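# Flip the grey finned box onto its fins

## Task

Overturn the grey finned box in roughly the spot where it sits, leaving it resting flat on its fins with its feet pointing upward; it must stay that way after the robot lets go, and nothing may end up off the table.

## Robot and tools

Robot: two arms, left_arm and right_arm, each with a two-finger parallel gripper and a wrist camera. Fixed cameras are cam_head_left, cam_head_right, cam_high and cam_low; the wrist ones are cam_left_wrist and cam_right_wrist. All images are 672x504. A two-camera stand is fixed to the floor behind the arms, and a loose object may occasionally get a small shove from outside.

Frames. The scene frame has its origin at table-top height, halfway between the nominal arm bases, with +z up, +x out across the table and +y toward left_arm (arm names do not match image sides). Actual bases: left_arm at (+0.026, +0.257, +0.013) m, right_arm at (+0.001, -0.338, +0.037) m, each turned only slightly about z. Each arm's printed hand position, orientation, velocities and targets are in that arm's own base frame; fixed cameras and the table use the scene frame. Reported poses may be off by a few centimetres, more when the arm reaches far. The gripper's fingers point along its +z and open and close along its y; end_effector_position is the point between the pads, roughly 1 cm short of the tips.

A row of numbers (used by both execute_actions and move) always has 14 entries, each from -1 to 1: dx, dy, dz, rx, ry, rz, opening for left_arm, then the same seven for right_arm, even when only one arm should move. dx to rz are an offset, not a pose: they are measured from that arm's Hand target as it was when the action or move began, along that arm's own base axes, with rotation about the Hand target's position. 1.0 equals 0.6 m of travel or 180 degrees; rx, ry, rz form a single rotation vector. If the translation part is longer than 1.0 it is scaled down along its direction. Opening is absolute: +1 is fully open (0.094 m), -1 is shut. Six zeros re-request the current Hand target; a 0 opening is a real command (half open), so to leave a gripper alone resend its present opening.

execute_actions(actions, cameras): actions is a list of actions; each action is up to 15 rows, one per 1/30 s step, and a short action repeats its final row to fill 15 steps. Every row counts from the action's start pose, not the previous row, and each new action starts again from the current Hand target, so repeating an offset keeps moving. An empty list returns the full state and all camera images, plus the scene number.

move(target, speed, blend, opening_speed, grip_force, blocking, cameras): target is one 14-number row, or a list of up to 15 rows, all offsets from the same starting Hand targets. speed is path top speed in m/s, 0.002 to 4.3 (default 0.25), rotations capped at twice that in rad/s; one value or one per target. blend, in metres, rounds corners of a list (0 means stop at each). opening_speed is change per second on the -1..+1 scale, at least 0.2. grip_force is newtons per pad, 10 to 50, one value or one per arm; it persists, and lower values close slowly. Paths are straight, do not avoid obstacles or the other arm, last 0.5 to 10 s, and the gripper lags and can overshoot when fast or stretched. Avoid paths passing near an arm's own base. The result adds a move: line (done, off_target, moving, held, fault) and limits notes (paced = pose clipped, held = steps withheld).

wait(seconds 0 to 10) lets time pass; stop brakes a running move; zoom_image(camera, region [x0,y0,x1,y1], at most 504x504 px) enlarges part of the newest image of that camera; read_manual gives licence text only; finished_scene(scene) ends the scene for good, so call it only once the box rests stably on its fins.

Results: end_effector_position (m) and end_effector_quat_wxyz per arm; Hand target (the commanded pose after clipping, which later offsets build on); grip_measured on the opening scale (reads a little wide when empty, slightly narrow under a firm squeeze); grip_effort_nm (motor effort, negative closing, not a pad force); joint torques (include arm weight, noisy; entries 3 and 4 wrap at ±28 N m); Joint velocities, possibly reported as within noise. Grippers often settle a few cm short of the commanded pose from friction or weight; a fresh command, or the missing distance as an offset, closes the gap. Orientation commands are limited to 40 degrees from the measured one per step.

Cautions: an arm blocked by something keeps pushing until commanded back past its gripper, which heats motors; at 85 °C a MOTOR HOT line appears and at 100 °C the arm goes limp for 30 to 60 s or more. Keep arms from touching each other, including grippers and wrist cameras; a moderate press between them can fail the scene. Do not drop the box from height, release it while it is moving, slam it or push hard into the table; anything leaving the table fails the task. Time passes while you think, so be brief, and smooth low-effort motion is preferred.

Each tool is called after "Request:" by a JSON object that holds its "api" and its "payload", one argument or row to a line.

## Session

Request:
{"api": "execute_actions", "payload": {
  "actions": []
}}

Scene clock: 0.00 s.
left_arm: end_effector_position=(+0.1935, +0.1162, +0.2045) grip_measured=+1.000 grip_effort_nm=n/a end_effector_quat_wxyz=(+0.168, +0.348, +0.922, -0.036) | right_arm: end_effector_position=(+0.3782, +0.0839, +0.3232) grip_measured=+1.000 grip_effort_nm=n/a end_effector_quat_wxyz=(+0.361, -0.079, +0.896, +0.245)
Joint positions: left_arm=[0.802 0.841 0.799 -1.459 0.338 1.512 0.094] | right_arm=[-0.008 0.898 0.937 -0.836 -0.525 0.036 0.094]
Joint velocities: within noise
Joint torques (N m): no reading
Heat: left arm: hottest elbow 33 °C; right arm: hottest waist 32 °C.
Hand target: left_arm +0.1971, +0.1200, +0.2124; +0.172, +0.350, +0.921, -0.027 | right_arm +0.3828, +0.0838, +0.3395; +0.376, -0.083, +0.890, +0.244
Tool commands: left_gripper/opening=+1.0 right_gripper/opening=+1.0

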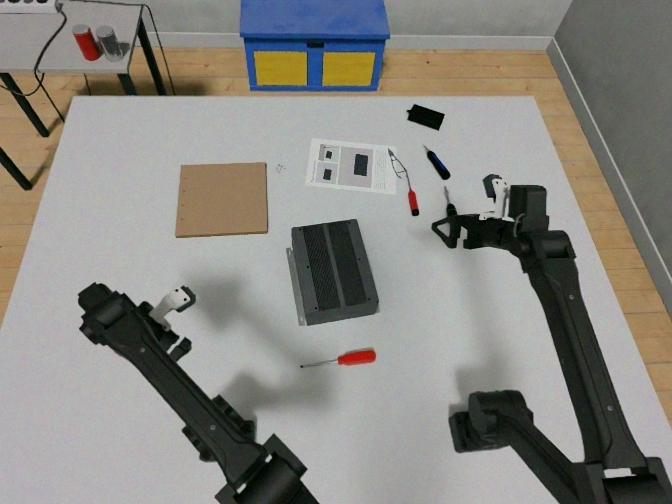

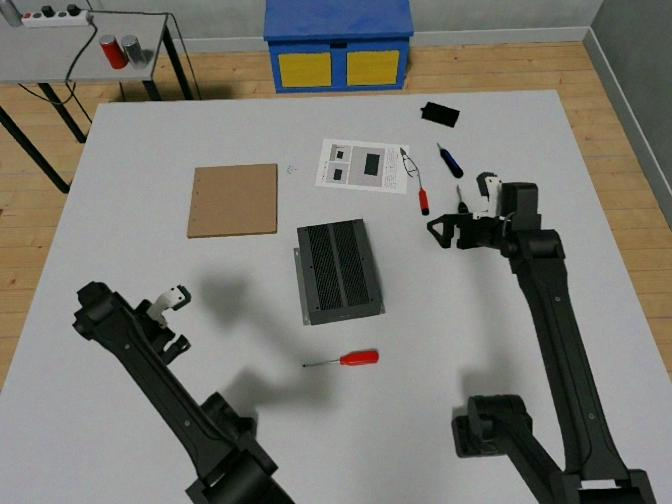

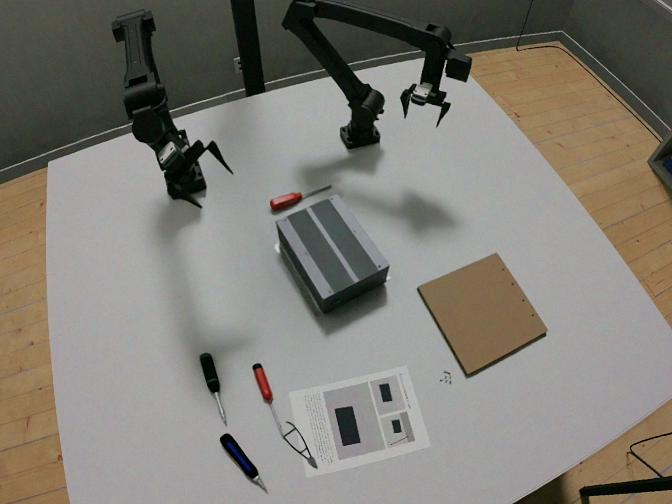

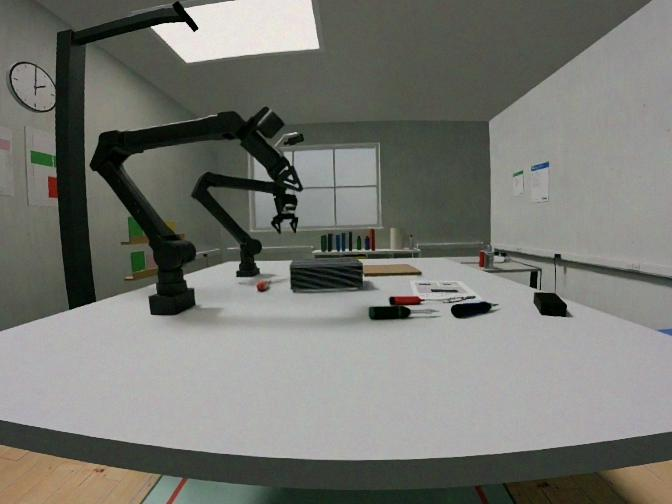

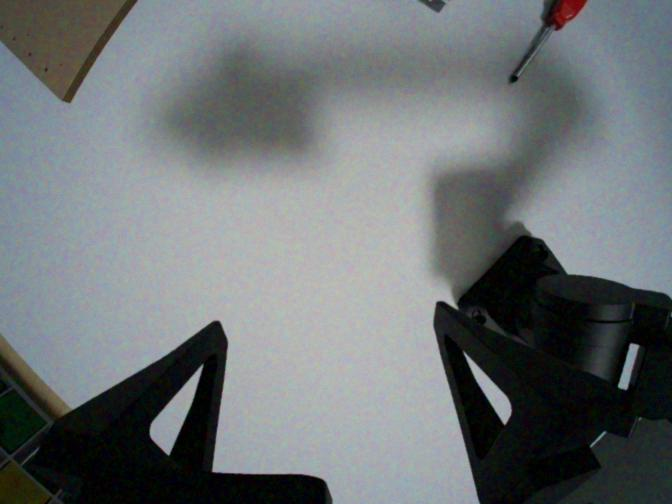

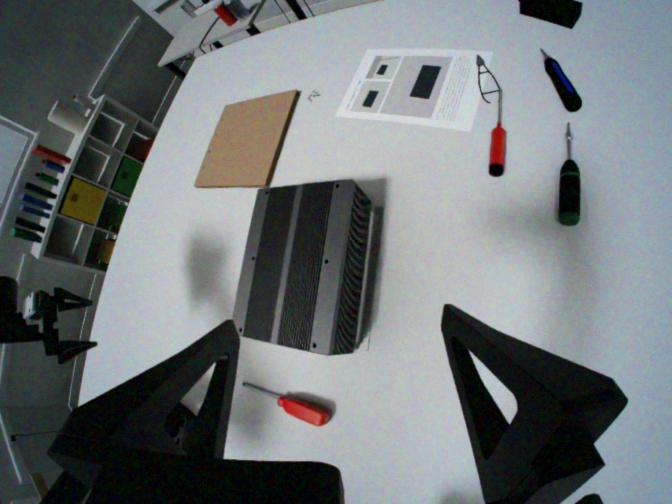

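Request:
{"api": "zoom_image", "payload": {
  "camera": "cam_head_left",
  "region": [260, 200, 410, 340]
}}

Request:
{"api": "zoom_image", "payload": {
  "camera": "cam_high",
  "region": [250, 170, 410, 320]
}}

Request:
{"api": "zoom_image", "payload": {
  "camera": "cam_low",
  "region": [230, 230, 430, 330]
}}

Request:
{"api": "zoom_image", "payload": {
  "camera": "cam_right_wrist",
  "region": [200, 160, 420, 380]
}}

Scaled by 3.360.

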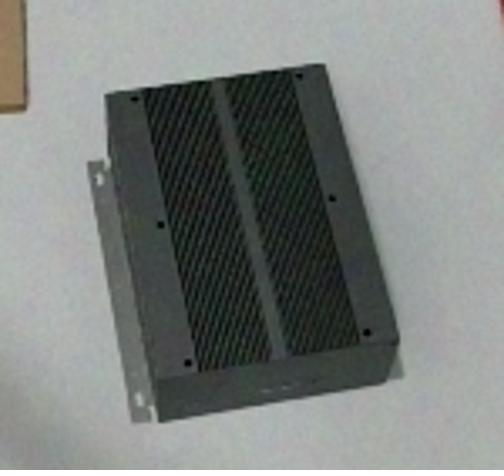

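Scaled by 3.150.

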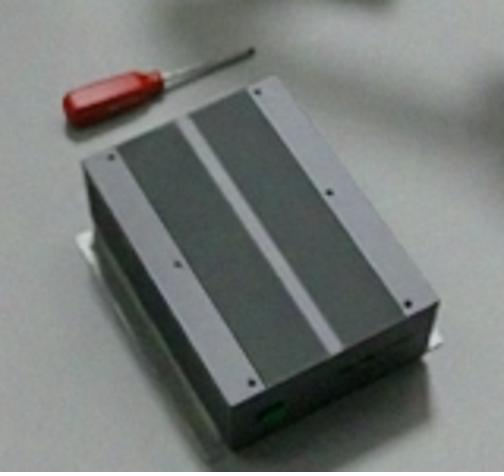

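Scaled by 2.520.

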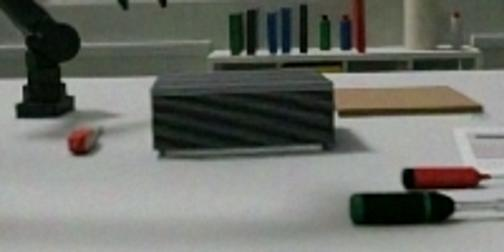

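Scaled by 2.291 from the camera's 672x504 image, which has a finer 960x720 frame.

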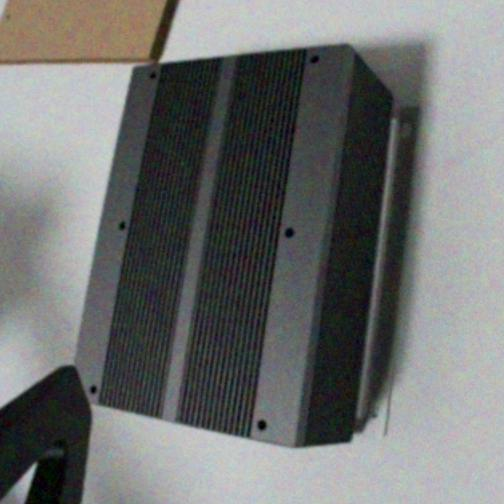

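Request:
{"api": "move", "payload": {
  "target": [0,0,0,0,0,0,1,-0.057,0.08,-0.4,0.0734,0.117,-0.0141,-0.3],
  "cameras": ["cam_right_wrist","cam_head_left","cam_high","cam_low"]
}}

Scene clock: 58.83 s.
left_arm: end_effector_position=(+0.1935, +0.1162, +0.2045) grip_measured=+1.000 grip_effort_nm=0.02 end_effector_quat_wxyz=(+0.168, +0.348, +0.922, -0.036) | right_arm: end_effector_position=(+0.3459, +0.1261, +0.0979) grip_measured=-0.298 grip_effort_nm=-0.09 end_effector_quat_wxyz=(+0.218, +0.031, +0.913, +0.343)
Joint positions: left_arm=[0.802 0.841 0.799 -1.459 0.338 1.512 0.094] | right_arm=[0.073 1.137 0.5 -0.328 -0.619 0.34 0.033]
Joint torques (N m): left_arm=[-0.79 -1.08 10.21 0.72 0.37 -0.2] | right_arm=[0.44 -3.43 7.31 2.13 -0.47 0.03]
Heat: left arm: hottest elbow 38 °C; right arm: hottest elbow 43 °C.
Hand target: left_arm +0.1971, +0.1200, +0.2124; +0.172, +0.350, +0.921, -0.027 | right_arm +0.3485, +0.1319, +0.0995; +0.220, +0.026, +0.911, +0.347
Off the commanded pose: left_arm 0.010 m, 1 deg | right_arm 0.007 m, 1 deg.
move: done
Images, in order (width x height): cam_head_left 672x504, cam_high 672x504, cam_low 672x504, cam_right_wrist 672x504.

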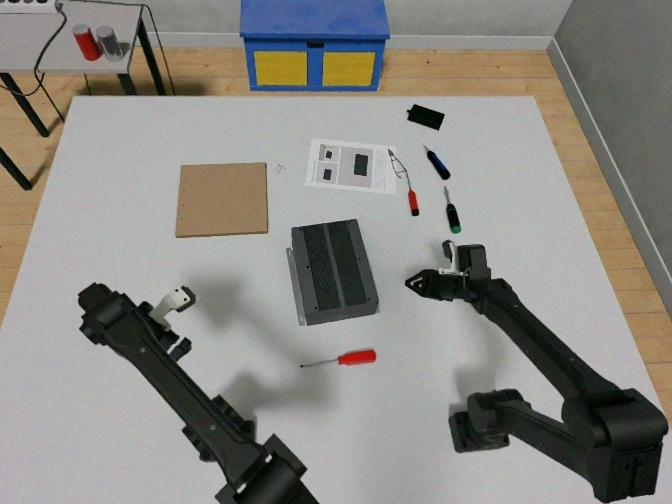

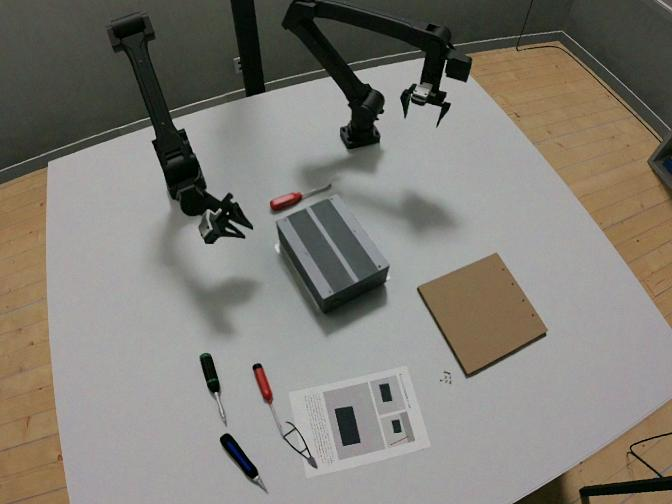

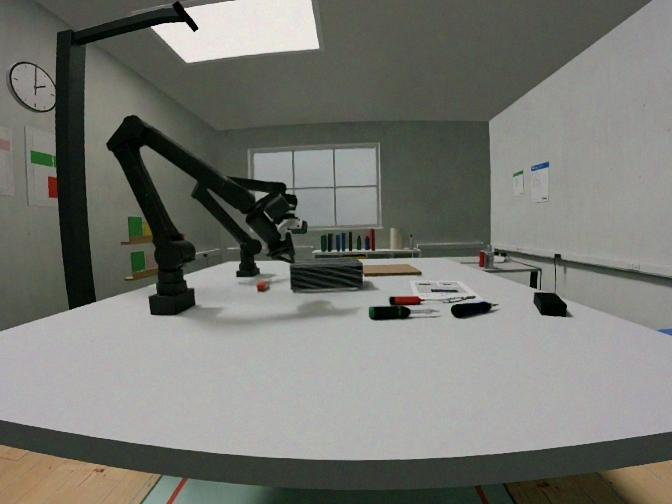

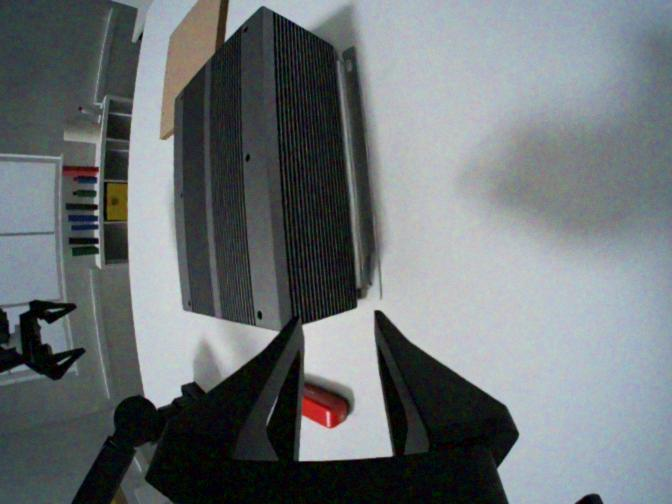

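Request:
{"api": "zoom_image", "payload": {
  "camera": "cam_right_wrist",
  "region": [240, 20, 460, 340]
}}

Request:
{"api": "zoom_image", "payload": {
  "camera": "cam_right_wrist",
  "region": [330, 220, 410, 320]
}}

Scaled by 1.575 from the camera's 672x504 image, which has a finer 960x720 frame.

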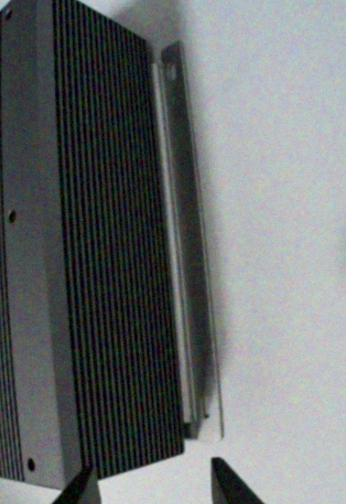

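Scaled by 5.040 from the camera's 672x504 image, which has a finer 960x720 frame.

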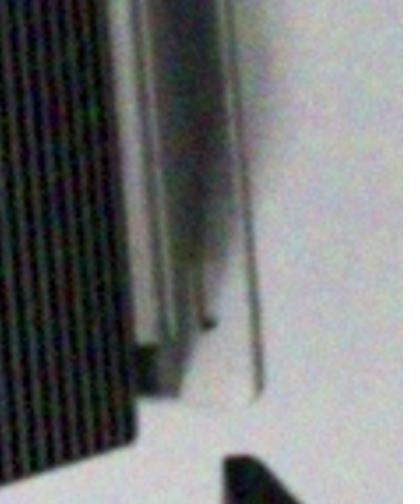

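Request:
{"api": "zoom_image", "payload": {
  "camera": "cam_low",
  "region": [285, 250, 370, 300]
}}

Request:
{"api": "zoom_image", "payload": {
  "camera": "cam_high",
  "region": [265, 220, 345, 320]
}}

Request:
{"api": "zoom_image", "payload": {
  "camera": "cam_right_wrist",
  "region": [330, 30, 390, 150]
}}

Scaled by 5.929.

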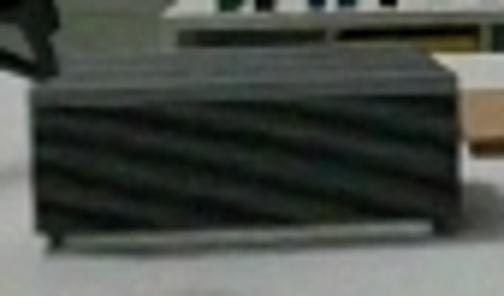

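Scaled by 5.040.

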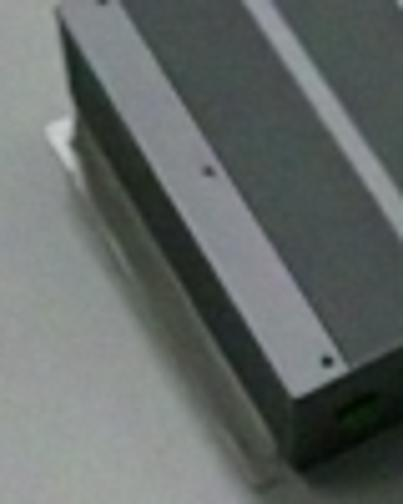

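Scaled by 4.200 from the camera's 672x504 image, which has a finer 960x720 frame.

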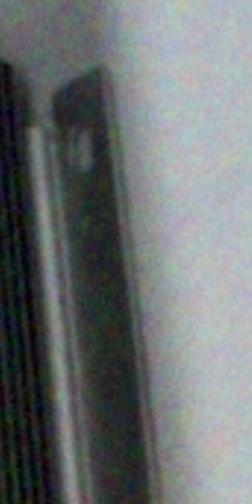

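Request:
{"api": "move", "payload": {
  "target": [-0.032,-0.746,-0.154,0.0927,0.0676,-0.266,0.5,0.05,-0.17,0.1,0,0,0,-0.3],
  "cameras": ["cam_left_wrist","cam_head_left","cam_high"]
}}

Scene clock: 159.03 s.
left_arm: end_effector_position=(+0.1712, -0.3122, +0.1131) grip_measured=+0.503 grip_effort_nm=-0.11 end_effector_quat_wxyz=(-0.011, +0.708, +0.706, +0.001) | right_arm: end_effector_position=(+0.3624, +0.0382, +0.1438) grip_measured=-0.298 grip_effort_nm=-0.09 end_effector_quat_wxyz=(+0.203, +0.030, +0.914, +0.350)
Joint positions: left_arm=[-1.066 1.368 0.952 -1.177 0.004 0.508 0.071] | right_arm=[-0.235 1.177 0.699 -0.758 -0.778 -0.03 0.033]
Joint torques (N m): left_arm=[-1.26 -6.48 11.04 0.64 -0.01 -0.3] | right_arm=[-2.2 -4.72 10.81 0.88 -0.64 -0.17]
Heat: left arm: hottest elbow 42 °C; right arm: hottest elbow 40 °C.
Hand target: left_arm +0.1779, -0.3276, +0.1200; -0.001, +0.707, +0.707, +0.000 | right_arm +0.3784, +0.0299, +0.1594; +0.220, +0.026, +0.911, +0.347
Off the commanded pose: left_arm 0.018 m, 1 deg | right_arm 0.024 m, 2 deg.
move: off_target (left_arm, right_arm)
Images, in order (width x height): cam_head_left 672x504, cam_high 672x504, cam_left_wrist 672x504.

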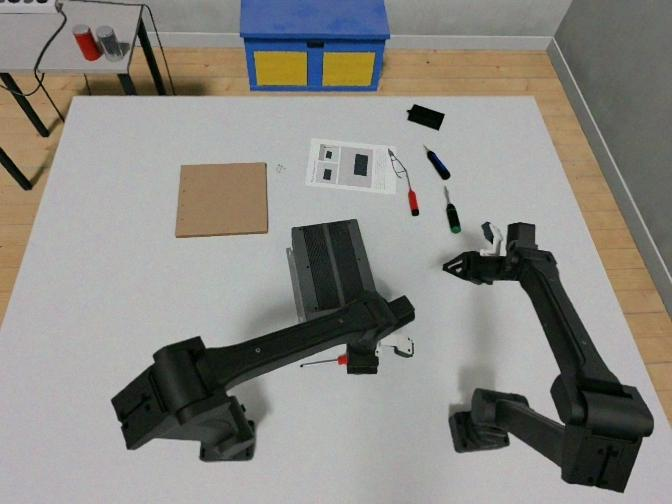

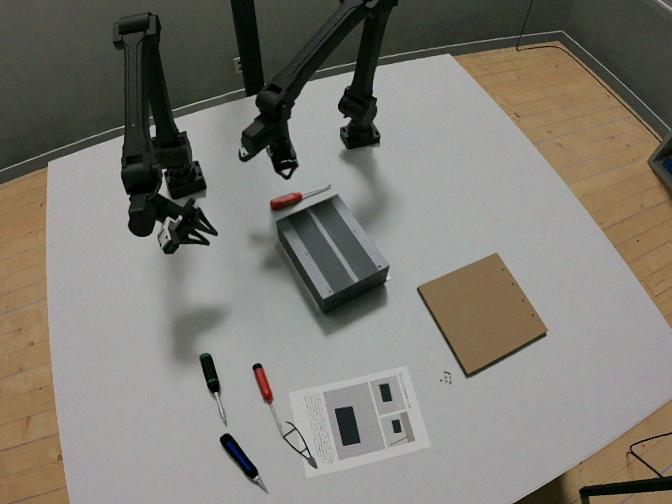

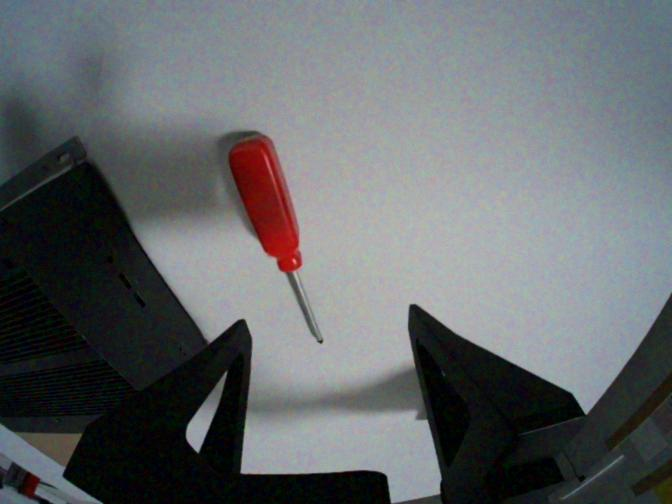

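Request:
{"api": "move", "payload": {
  "target": [
    [0.073,-0.05,-0.08,0,0,0.049,0.5,0,0,0,0,0,0,-0.3],
    [0.073,-0.05,-0.182,0,0,0.049,0.5,0,0,0,0,0,0,-0.3]
  ],
  "speed": 0.12,
  "cameras": ["cam_left_wrist"]
}}

Scene clock: 180.27 s.
left_arm: end_effector_position=(+0.2183, -0.3597, +0.0203) grip_measured=+0.503 grip_effort_nm=-0.11 end_effector_quat_wxyz=(+0.005, +0.658, +0.753, -0.004) | right_arm: end_effector_position=(+0.3624, +0.0382, +0.1438) grip_measured=-0.298 grip_effort_nm=-0.09 end_effector_quat_wxyz=(+0.203, +0.030, +0.914, +0.350)
Joint positions: left_arm=[-1.023 1.643 0.98 -0.896 0.004 0.414 0.071] | right_arm=[-0.235 1.177 0.699 -0.758 -0.778 -0.031 0.033]
Joint torques (N m): left_arm=[-0.15 -9.52 6.79 1.01 -0.02 -0.33] | right_arm=[-1.49 -5.25 10.95 0.91 -0.67 -0.18]
Heat: left arm: hottest elbow 44 °C; right arm: hottest elbow 39 °C.
Hand target: left_arm +0.2217, -0.3577, +0.0109; +0.000, +0.650, +0.760, +0.000 | right_arm +0.3785, +0.0299, +0.1594; +0.220, +0.026, +0.912, +0.347
Off the commanded pose: left_arm 0.010 m, 1 deg | right_arm 0.024 m, 2 deg.
move: off_target (right_arm)
Images, in order (width x height): cam_left_wrist 672x504.

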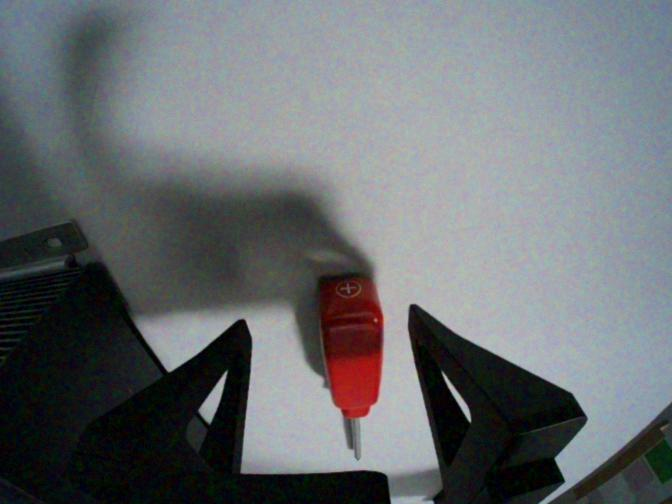

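Request:
{"api": "move", "payload": {
  "target": [
    [0,0,-0.022,0,0,0,0.5,0,0,0,0,0,0,-0.3],
    [0,0,-0.022,0,0,0,-0.8,0,0,0,0,0,0,-0.3],
    [0,0,0.28,0,0,0,-0.8,0,0,0,0,0,0,-0.3]
  ],
  "speed": 0.15,
  "cameras": ["cam_left_wrist"]
}}

Request:
{"api": "move", "payload": {
  "target": [
    [0.08,0.66,0,0,0,0,-0.8,0,0,0,0,0,0,-0.3],
    [0.08,0.66,-0.25,0,0,0,-0.8,0,0,0,0,0,0,-0.3]
  ],
  "cameras": ["cam_left_wrist","cam_head_left"]
}}

Scene clock: 193.50 s.
left_arm: end_effector_position=(+0.2119, -0.3486, +0.1591) grip_measured=-0.416 grip_effort_nm=-1.01 end_effector_quat_wxyz=(-0.021, +0.658, +0.753, +0.006) | right_arm: end_effector_position=(+0.3624, +0.0382, +0.1438) grip_measured=-0.298 grip_effort_nm=-0.09 end_effector_quat_wxyz=(+0.203, +0.030, +0.914, +0.350)
Joint positions: left_arm=[-1.023 1.472 1.188 -1.33 0.002 0.413 0.027] | right_arm=[-0.235 1.177 0.699 -0.758 -0.778 -0.031 0.033]
Joint torques (N m): left_arm=[-0.15 -11.16 11.6 0.14 0.06 -0.31] | right_arm=[-1.9 -4.72 10.82 0.77 -0.7 -0.23]
Heat: left arm: hottest elbow 43 °C; right arm: hottest elbow 40 °C.
Hand target: left_arm +0.2217, -0.3577, +0.1789; +0.000, +0.650, +0.760, +0.000 | right_arm +0.3785, +0.0299, +0.1594; +0.220, +0.026, +0.912, +0.347
Off the commanded pose: left_arm 0.024 m, 3 deg | right_arm 0.024 m, 2 deg.
move: off_target (left_arm, right_arm); target 2's new opening was sent with left_arm's hand 0.012 m and 2 deg from that target
Images, in order (width x height): cam_left_wrist 672x504.

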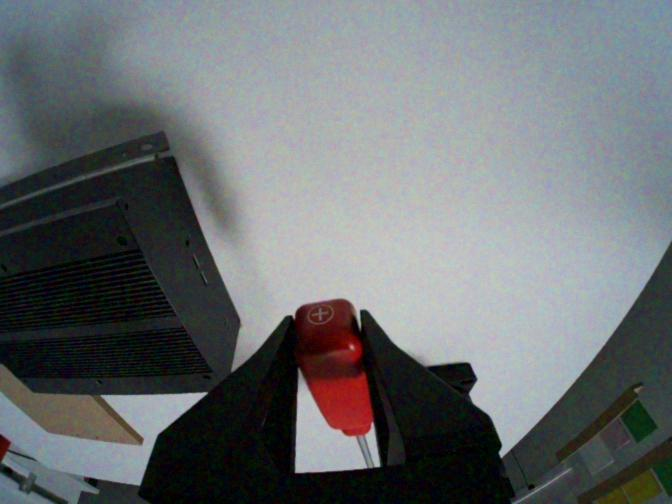

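Scene clock: 197.33 s.
left_arm: end_effector_position=(+0.2679, +0.0356, +0.0325) grip_measured=-0.416 grip_effort_nm=-1.01 end_effector_quat_wxyz=(+0.000, +0.650, +0.760, +0.002) | right_arm: end_effector_position=(+0.3624, +0.0382, +0.1438) grip_measured=-0.298 grip_effort_nm=-0.09 end_effector_quat_wxyz=(+0.203, +0.030, +0.914, +0.350)
Joint positions: left_arm=[0.132 1.245 0.597 -0.919 -0.003 1.546 0.027] | right_arm=[-0.235 1.177 0.699 -0.758 -0.778 -0.031 0.033]
Joint torques (N m): left_arm=[0.09 -3.84 7.02 0.92 0.24 -0.05] | right_arm=[-1.9 -4.84 10.88 0.92 -0.7 -0.17]
Heat: left arm: hottest elbow 43 °C; right arm: hottest elbow 40 °C.
Hand target: left_arm +0.2695, +0.0383, +0.0288; -0.001, +0.650, +0.760, +0.000 | right_arm +0.3785, +0.0299, +0.1594; +0.220, +0.026, +0.912, +0.347
Off the commanded pose: left_arm 0.005 m, 0 deg | right_arm 0.024 m, 2 deg.
move: off_target (right_arm)
Images, in order (width x height): cam_head_left 672x504, cam_left_wrist 672x504.

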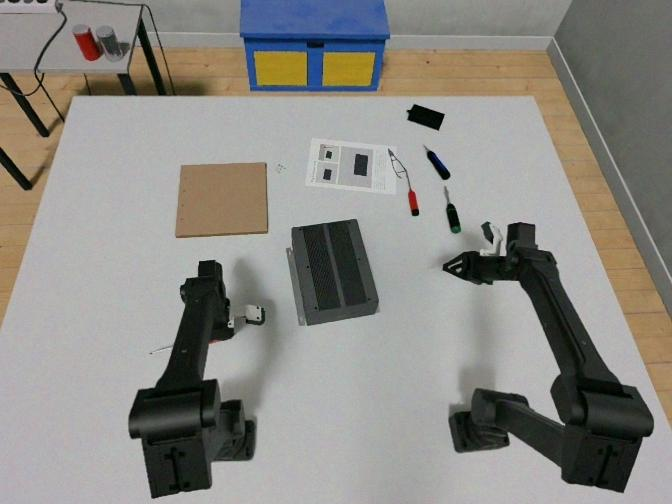

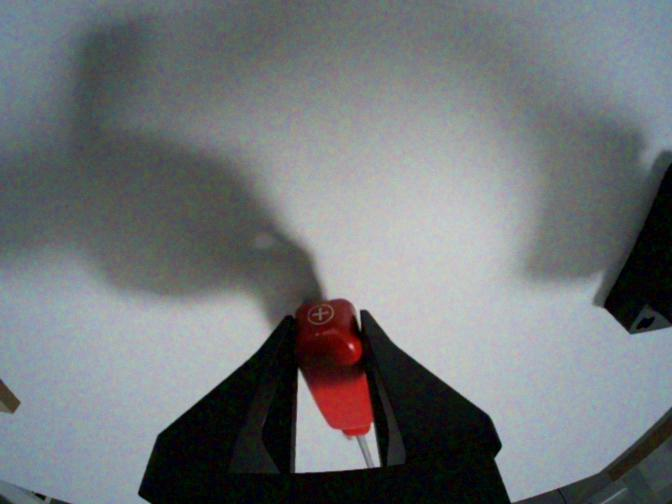

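Request:
{"api": "move", "payload": {
  "target": [
    [0,0,-0.038,0,0,0,-0.8,0,0,0,0,0,0,-0.3],
    [0,0,-0.038,0,0,0,0.3,0,0,0,0,0,0,-0.3],
    [0,0,0.3,0,0,0,0.3,0,0,0,0,0,0,-0.3]
  ],
  "speed": 0.12
}}

Request:
{"api": "move", "payload": {
  "target": [
    [-0.141,-0.539,-0.1,-0.439,0.0156,0.778,-0.1,0,0,0,0,0,0,-0.3],
    [-0.141,-0.539,-0.192,-0.439,0.0156,0.778,-0.1,0,0,0,0,0,0,-0.3]
  ],
  "speed": 0.4,
  "cameras": ["cam_left_wrist","cam_head_left","cam_high","cam_low","cam_right_wrist"]
}}

Scene clock: 236.27 s.
left_arm: end_effector_position=(+0.2596, +0.0345, +0.1903) grip_measured=+0.297 grip_effort_nm=0.16 end_effector_quat_wxyz=(-0.015, +0.650, +0.760, -0.016) | right_arm: end_effector_position=(+0.3624, +0.0382, +0.1438) grip_measured=-0.298 grip_effort_nm=-0.09 end_effector_quat_wxyz=(+0.203, +0.030, +0.914, +0.350)
Joint positions: left_arm=[0.132 1.057 0.911 -1.468 -0.002 1.547 0.061] | right_arm=[-0.235 1.177 0.699 -0.758 -0.778 -0.031 0.033]
Joint torques (N m): left_arm=[0.03 -4.6 11.69 0.1 0.2 -0.07] | right_arm=[-1.44 -5.25 10.92 0.66 -0.66 -0.21]
Heat: left arm: hottest elbow 40 °C; right arm: hottest elbow 42 °C.
Hand target: left_arm +0.2695, +0.0384, +0.2088; +0.000, +0.650, +0.760, +0.000 | right_arm +0.3785, +0.0299, +0.1594; +0.220, +0.026, +0.912, +0.347
Off the commanded pose: left_arm 0.021 m, 2 deg | right_arm 0.024 m, 2 deg.
move: off_target (left_arm, right_arm)

Scene clock: 242.07 s.
left_arm: end_effector_position=(+0.1885, -0.2836, +0.0979) grip_measured=-0.097 grip_effort_nm=-0.11 end_effector_quat_wxyz=(+0.308, -0.446, +0.724, -0.427) | right_arm: end_effector_position=(+0.3624, +0.0382, +0.1438) grip_measured=-0.298 grip_effort_nm=-0.09 end_effector_quat_wxyz=(+0.203, +0.030, +0.914, +0.350)
Joint positions: left_arm=[-1.372 1.085 0.291 0.067 -0.837 -2.083 0.042] | right_arm=[-0.235 1.177 0.699 -0.758 -0.778 -0.031 0.033]
Joint torques (N m): left_arm=[-1.55 -1.32 6.63 2.39 -0.47 -0.25] | right_arm=[-2.02 -4.6 10.91 0.84 -0.69 -0.22]
Heat: left arm: hottest elbow 40 °C; right arm: hottest elbow 42 °C.
Hand target: left_arm +0.1850, -0.2850, +0.0936; +0.302, -0.544, +0.685, -0.380 | right_arm +0.3785, +0.0299, +0.1594; +0.220, +0.026, +0.912, +0.347
Off the commanded pose: left_arm 0.006 m, 13 deg | right_arm 0.024 m, 2 deg.
joint sent to its limit (left arm) — joint 6 (wrist roll), lower limit. The joint targets are off in orientation, not in position.
move: off_target (left_arm, right_arm)
Images, in order (width x height): cam_head_left 672x504, cam_high 672x504, cam_low 672x504, cam_left_wrist 672x504, cam_right_wrist 672x504.

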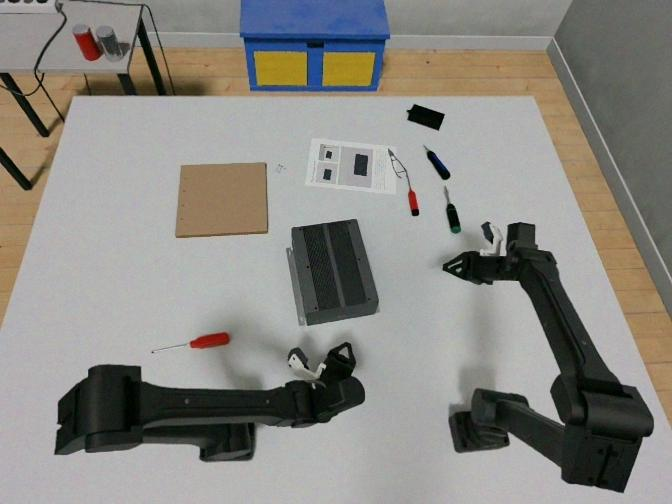

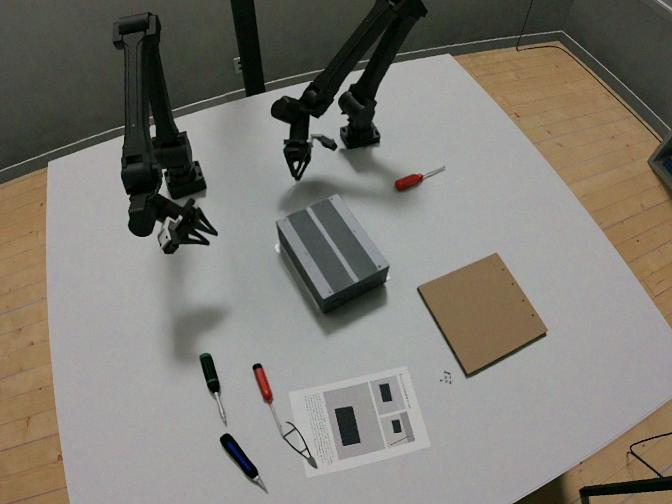

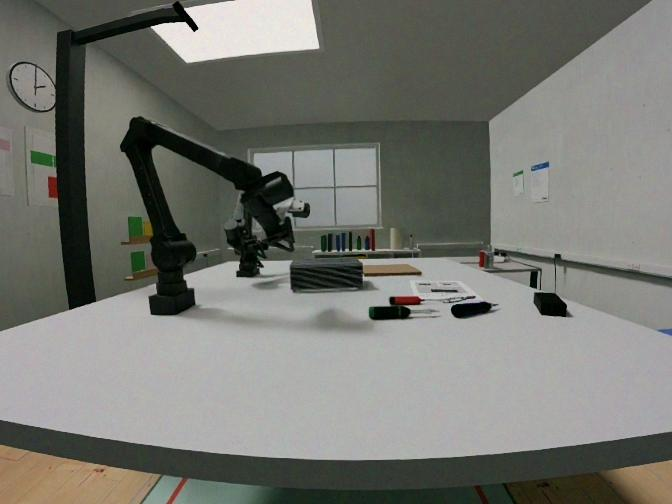

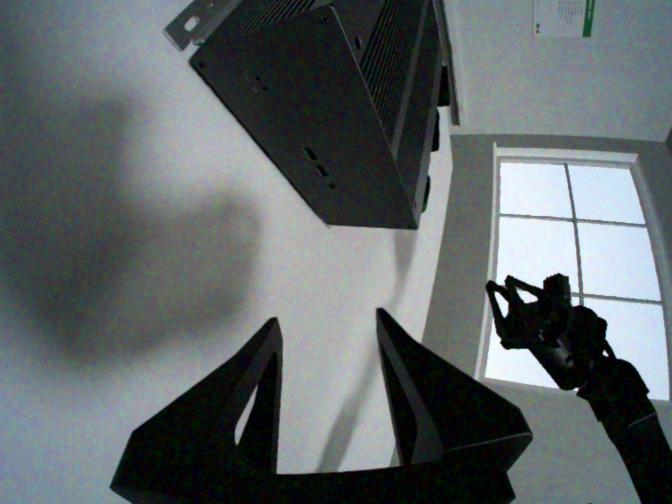

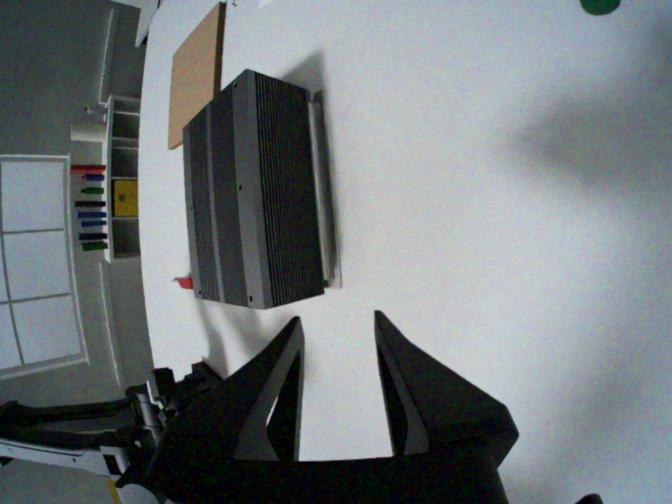

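Request:
{"api": "zoom_image", "payload": {
  "camera": "cam_left_wrist",
  "region": [150, 0, 350, 240]
}}

Request:
{"api": "move", "payload": {
  "target": [
    [0,0,0.1,0.413,-0.0955,-0.265,-0.1,0,0,0,0,0,0,-0.3],
    [0,0,0,0.826,-0.191,-0.53,-0.1,0,0,0,0,0,0,-0.3]
  ],
  "speed": 0.5,
  "cameras": ["cam_left_wrist"]
}}

Scaled by 2.100 from the camera's 672x504 image, which has a finer 960x720 frame.

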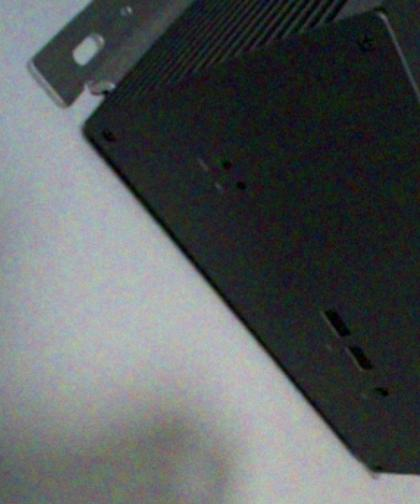

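Scene clock: 256.80 s.
left_arm: end_effector_position=(+0.1855, -0.2842, +0.0940) grip_measured=-0.097 grip_effort_nm=-0.11 end_effector_quat_wxyz=(+0.377, +0.683, +0.548, +0.303) | right_arm: end_effector_position=(+0.3624, +0.0382, +0.1438) grip_measured=-0.298 grip_effort_nm=-0.09 end_effector_quat_wxyz=(+0.203, +0.030, +0.914, +0.350)
Joint positions: left_arm=[-1.406 1.162 0.432 -0.306 -0.904 0.647 0.042] | right_arm=[-0.235 1.177 0.699 -0.758 -0.778 -0.031 0.033]
Joint torques (N m): left_arm=[-0.91 -3.96 6.79 2.1 -0.27 -0.11] | right_arm=[-1.9 -4.37 10.77 0.8 -0.67 -0.18]
Heat: left arm: hottest elbow 40 °C; right arm: hottest elbow 42 °C.
Hand target: left_arm +0.1850, -0.2849, +0.0936; +0.379, +0.685, +0.544, +0.302 | right_arm +0.3785, +0.0299, +0.1594; +0.220, +0.026, +0.912, +0.347
Off the commanded pose: left_arm 0.001 m, 1 deg | right_arm 0.024 m, 2 deg.
move: off_target (right_arm)
Images, in order (width x height): cam_left_wrist 672x504.

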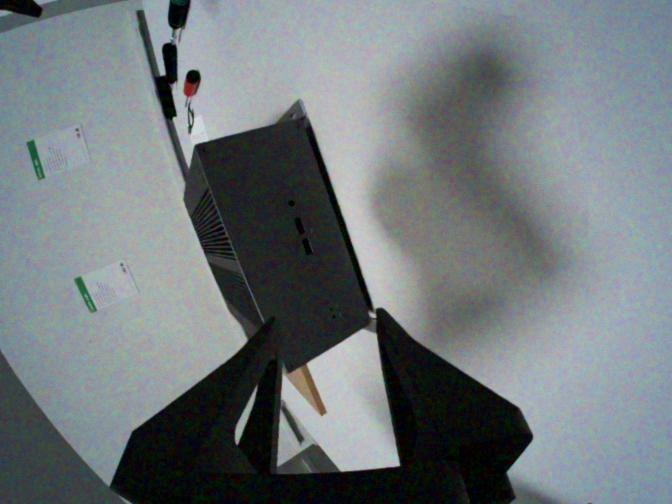

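Request:
{"api": "zoom_image", "payload": {
  "camera": "cam_left_wrist",
  "region": [260, 80, 400, 340]
}}

Request:
{"api": "zoom_image", "payload": {
  "camera": "cam_left_wrist",
  "region": [280, 90, 350, 190]
}}

Scaled by 1.938 from the camera's 672x504 image, which has a finer 960x720 frame.

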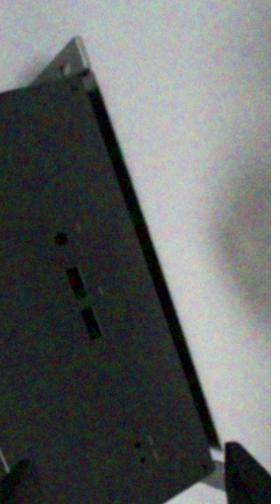

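Scaled by 5.040 from the camera's 672x504 image, which has a finer 960x720 frame.

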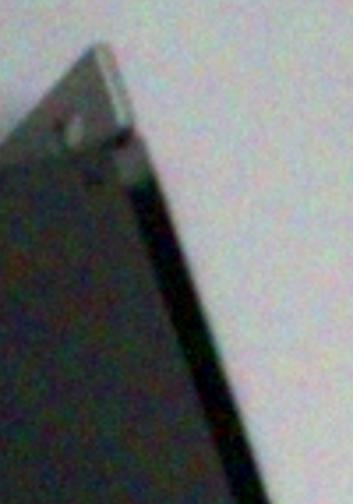

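Request:
{"api": "move", "payload": {
  "target": [0.083,-0.033,-0.08,0,0,0,-0.1,0,0,0,0,0,0,-0.3],
  "speed": 0.15,
  "cameras": ["cam_left_wrist","cam_low","cam_right_wrist","cam_high"]
}}

Request:
{"api": "zoom_image", "payload": {
  "camera": "cam_right_wrist",
  "region": [140, 220, 360, 440]
}}

Request:
{"api": "zoom_image", "payload": {
  "camera": "cam_left_wrist",
  "region": [200, 100, 460, 380]
}}

Request:
{"api": "zoom_image", "payload": {
  "camera": "cam_high",
  "region": [260, 100, 410, 250]
}}

Scene clock: 291.50 s.
left_arm: end_effector_position=(+0.2317, -0.3062, +0.0513) grip_measured=-0.097 grip_effort_nm=-0.11 end_effector_quat_wxyz=(+0.385, +0.682, +0.546, +0.298) | right_arm: end_effector_position=(+0.3624, +0.0382, +0.1438) grip_measured=-0.298 grip_effort_nm=-0.09 end_effector_quat_wxyz=(+0.203, +0.030, +0.914, +0.350)
Joint positions: left_arm=[-1.256 1.395 0.422 0.104 -0.809 0.846 0.042] | right_arm=[-0.235 1.177 0.699 -0.758 -0.778 -0.031 0.033]
Joint torques (N m): left_arm=[0.09 -4.25 5.86 2.37 -0.17 -0.11] | right_arm=[-1.96 -5.19 10.99 0.9 -0.68 -0.19]
Heat: left arm: hottest elbow 40 °C; right arm: hottest elbow 43 °C.
Hand target: left_arm +0.2347, -0.3049, +0.0457; +0.379, +0.685, +0.544, +0.302 | right_arm +0.3785, +0.0299, +0.1594; +0.220, +0.026, +0.912, +0.347
Off the commanded pose: left_arm 0.007 m, 1 deg | right_arm 0.024 m, 2 deg.
move: off_target (right_arm)
Images, in order (width x height): cam_high 672x504, cam_low 672x504, cam_left_wrist 672x504, cam_right_wrist 672x504.

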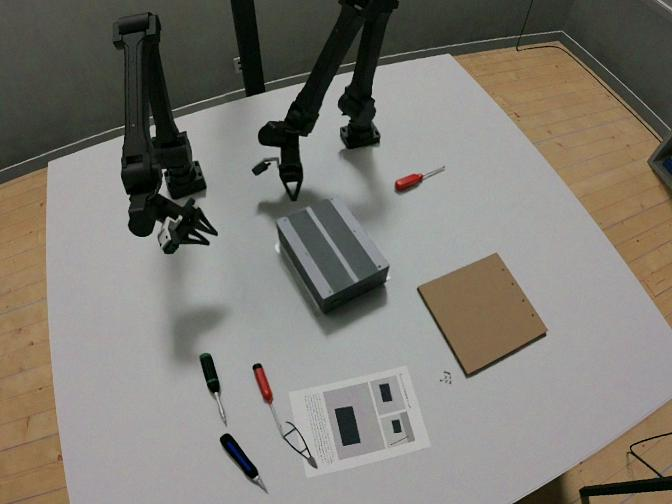

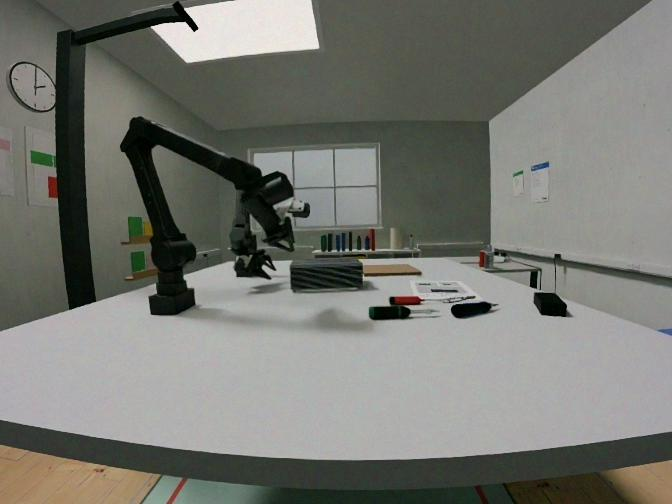

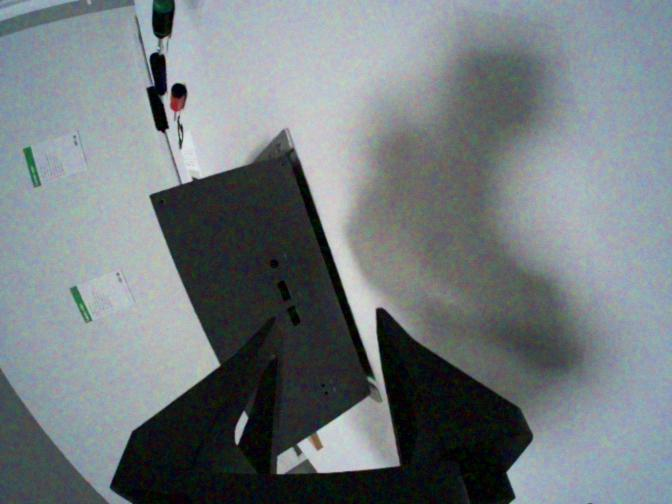

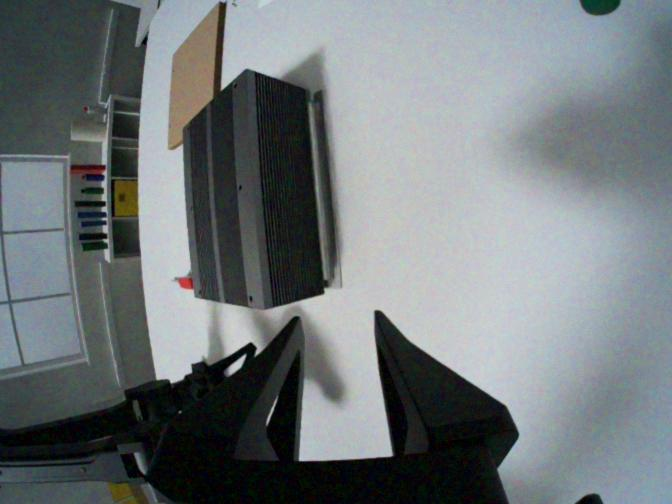

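Scaled by 2.291 from the camera's 672x504 image, which has a finer 960x720 frame.

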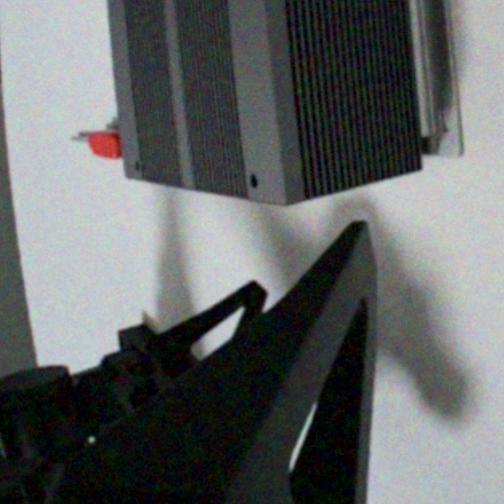

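Scaled by 1.800 from the camera's 672x504 image, which has a finer 960x720 frame.

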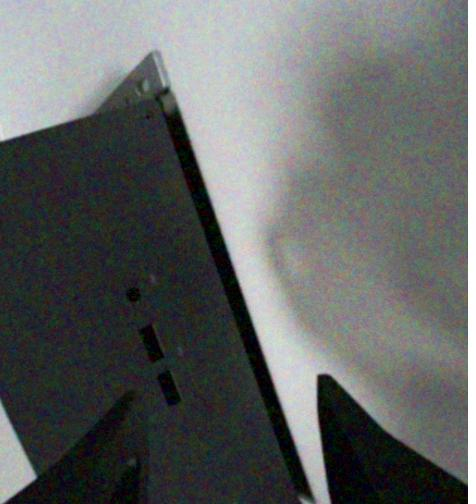

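Scaled by 3.360.

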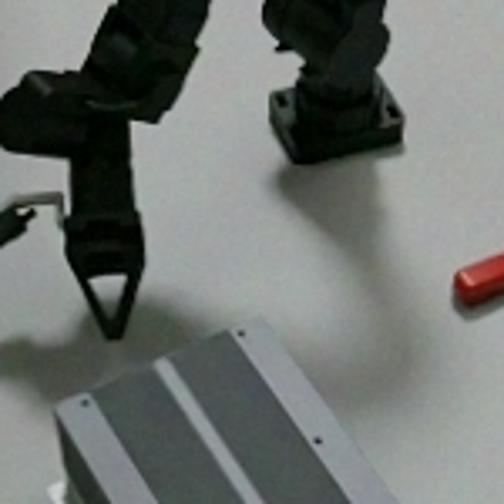

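Request:
{"api": "move", "payload": {
  "target": [0,0,-0.04,0,0,0,-0.1,0,0,0,0,0,0,-0.3],
  "speed": 0.05,
  "cameras": ["cam_left_wrist","cam_low"]
}}

Request:
{"api": "zoom_image", "payload": {
  "camera": "cam_low",
  "region": [220, 230, 370, 310]
}}

Request:
{"api": "zoom_image", "payload": {
  "camera": "cam_left_wrist",
  "region": [200, 100, 460, 380]
}}

Scene clock: 299.90 s.
left_arm: end_effector_position=(+0.2324, -0.3085, +0.0286) grip_measured=-0.097 grip_effort_nm=-0.11 end_effector_quat_wxyz=(+0.386, +0.681, +0.546, +0.297) | right_arm: end_effector_position=(+0.3624, +0.0382, +0.1438) grip_measured=-0.298 grip_effort_nm=-0.10 end_effector_quat_wxyz=(+0.203, +0.030, +0.914, +0.350)
Joint positions: left_arm=[-1.256 1.492 0.411 0.216 -0.809 0.846 0.042] | right_arm=[-0.235 1.177 0.699 -0.758 -0.778 -0.031 0.033]
Joint torques (N m): left_arm=[0.03 -4.89 4.81 2.45 -0.18 -0.13] | right_arm=[-1.96 -4.54 11.04 0.79 -0.68 -0.16]
Heat: left arm: hottest elbow 40 °C; right arm: hottest elbow 43 °C.
Hand target: left_arm +0.2347, -0.3049, +0.0217; +0.379, +0.685, +0.544, +0.302 | right_arm +0.3785, +0.0299, +0.1594; +0.220, +0.026, +0.912, +0.347
Off the commanded pose: left_arm 0.008 m, 1 deg | right_arm 0.024 m, 2 deg.
move: off_target (right_arm)
Images, in order (width x height): cam_low 672x504, cam_left_wrist 672x504.

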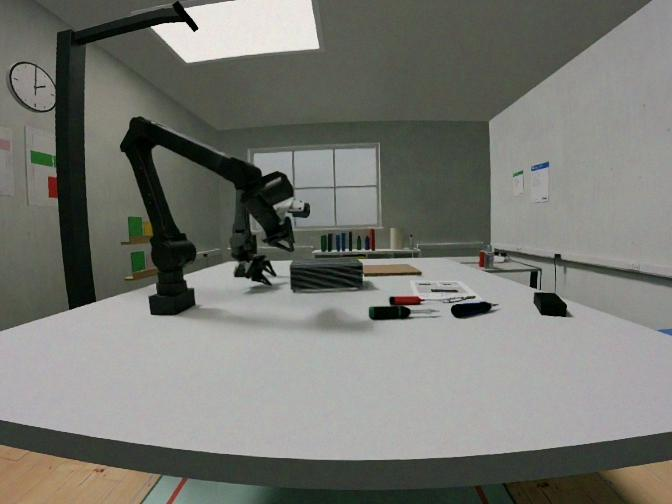

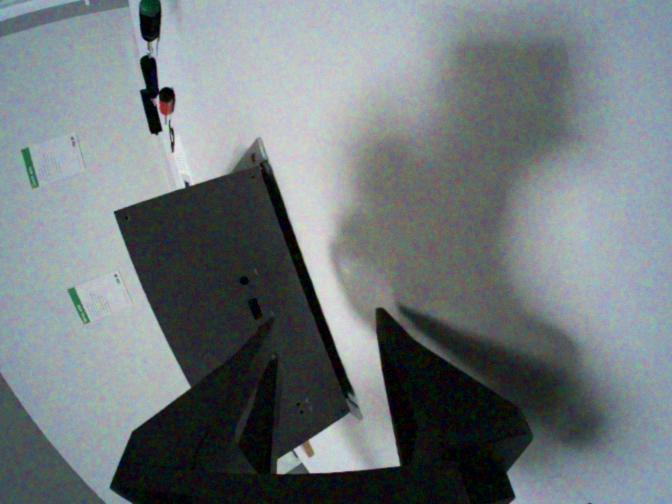

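Scaled by 3.360.

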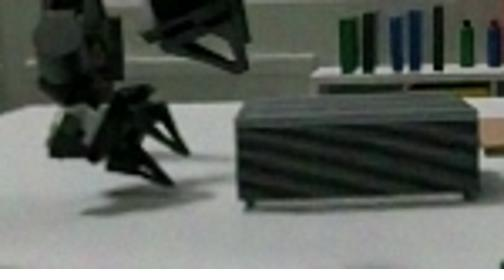

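Scaled by 1.800 from the camera's 672x504 image, which has a finer 960x720 frame.

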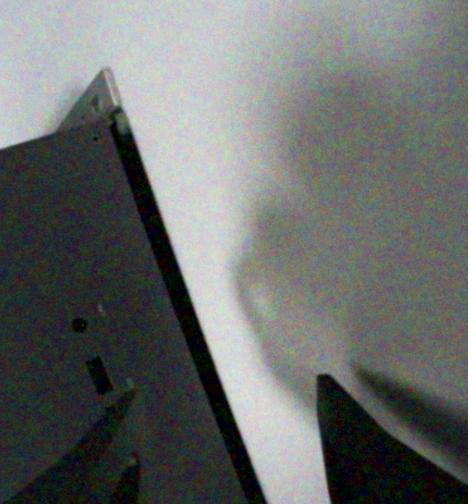

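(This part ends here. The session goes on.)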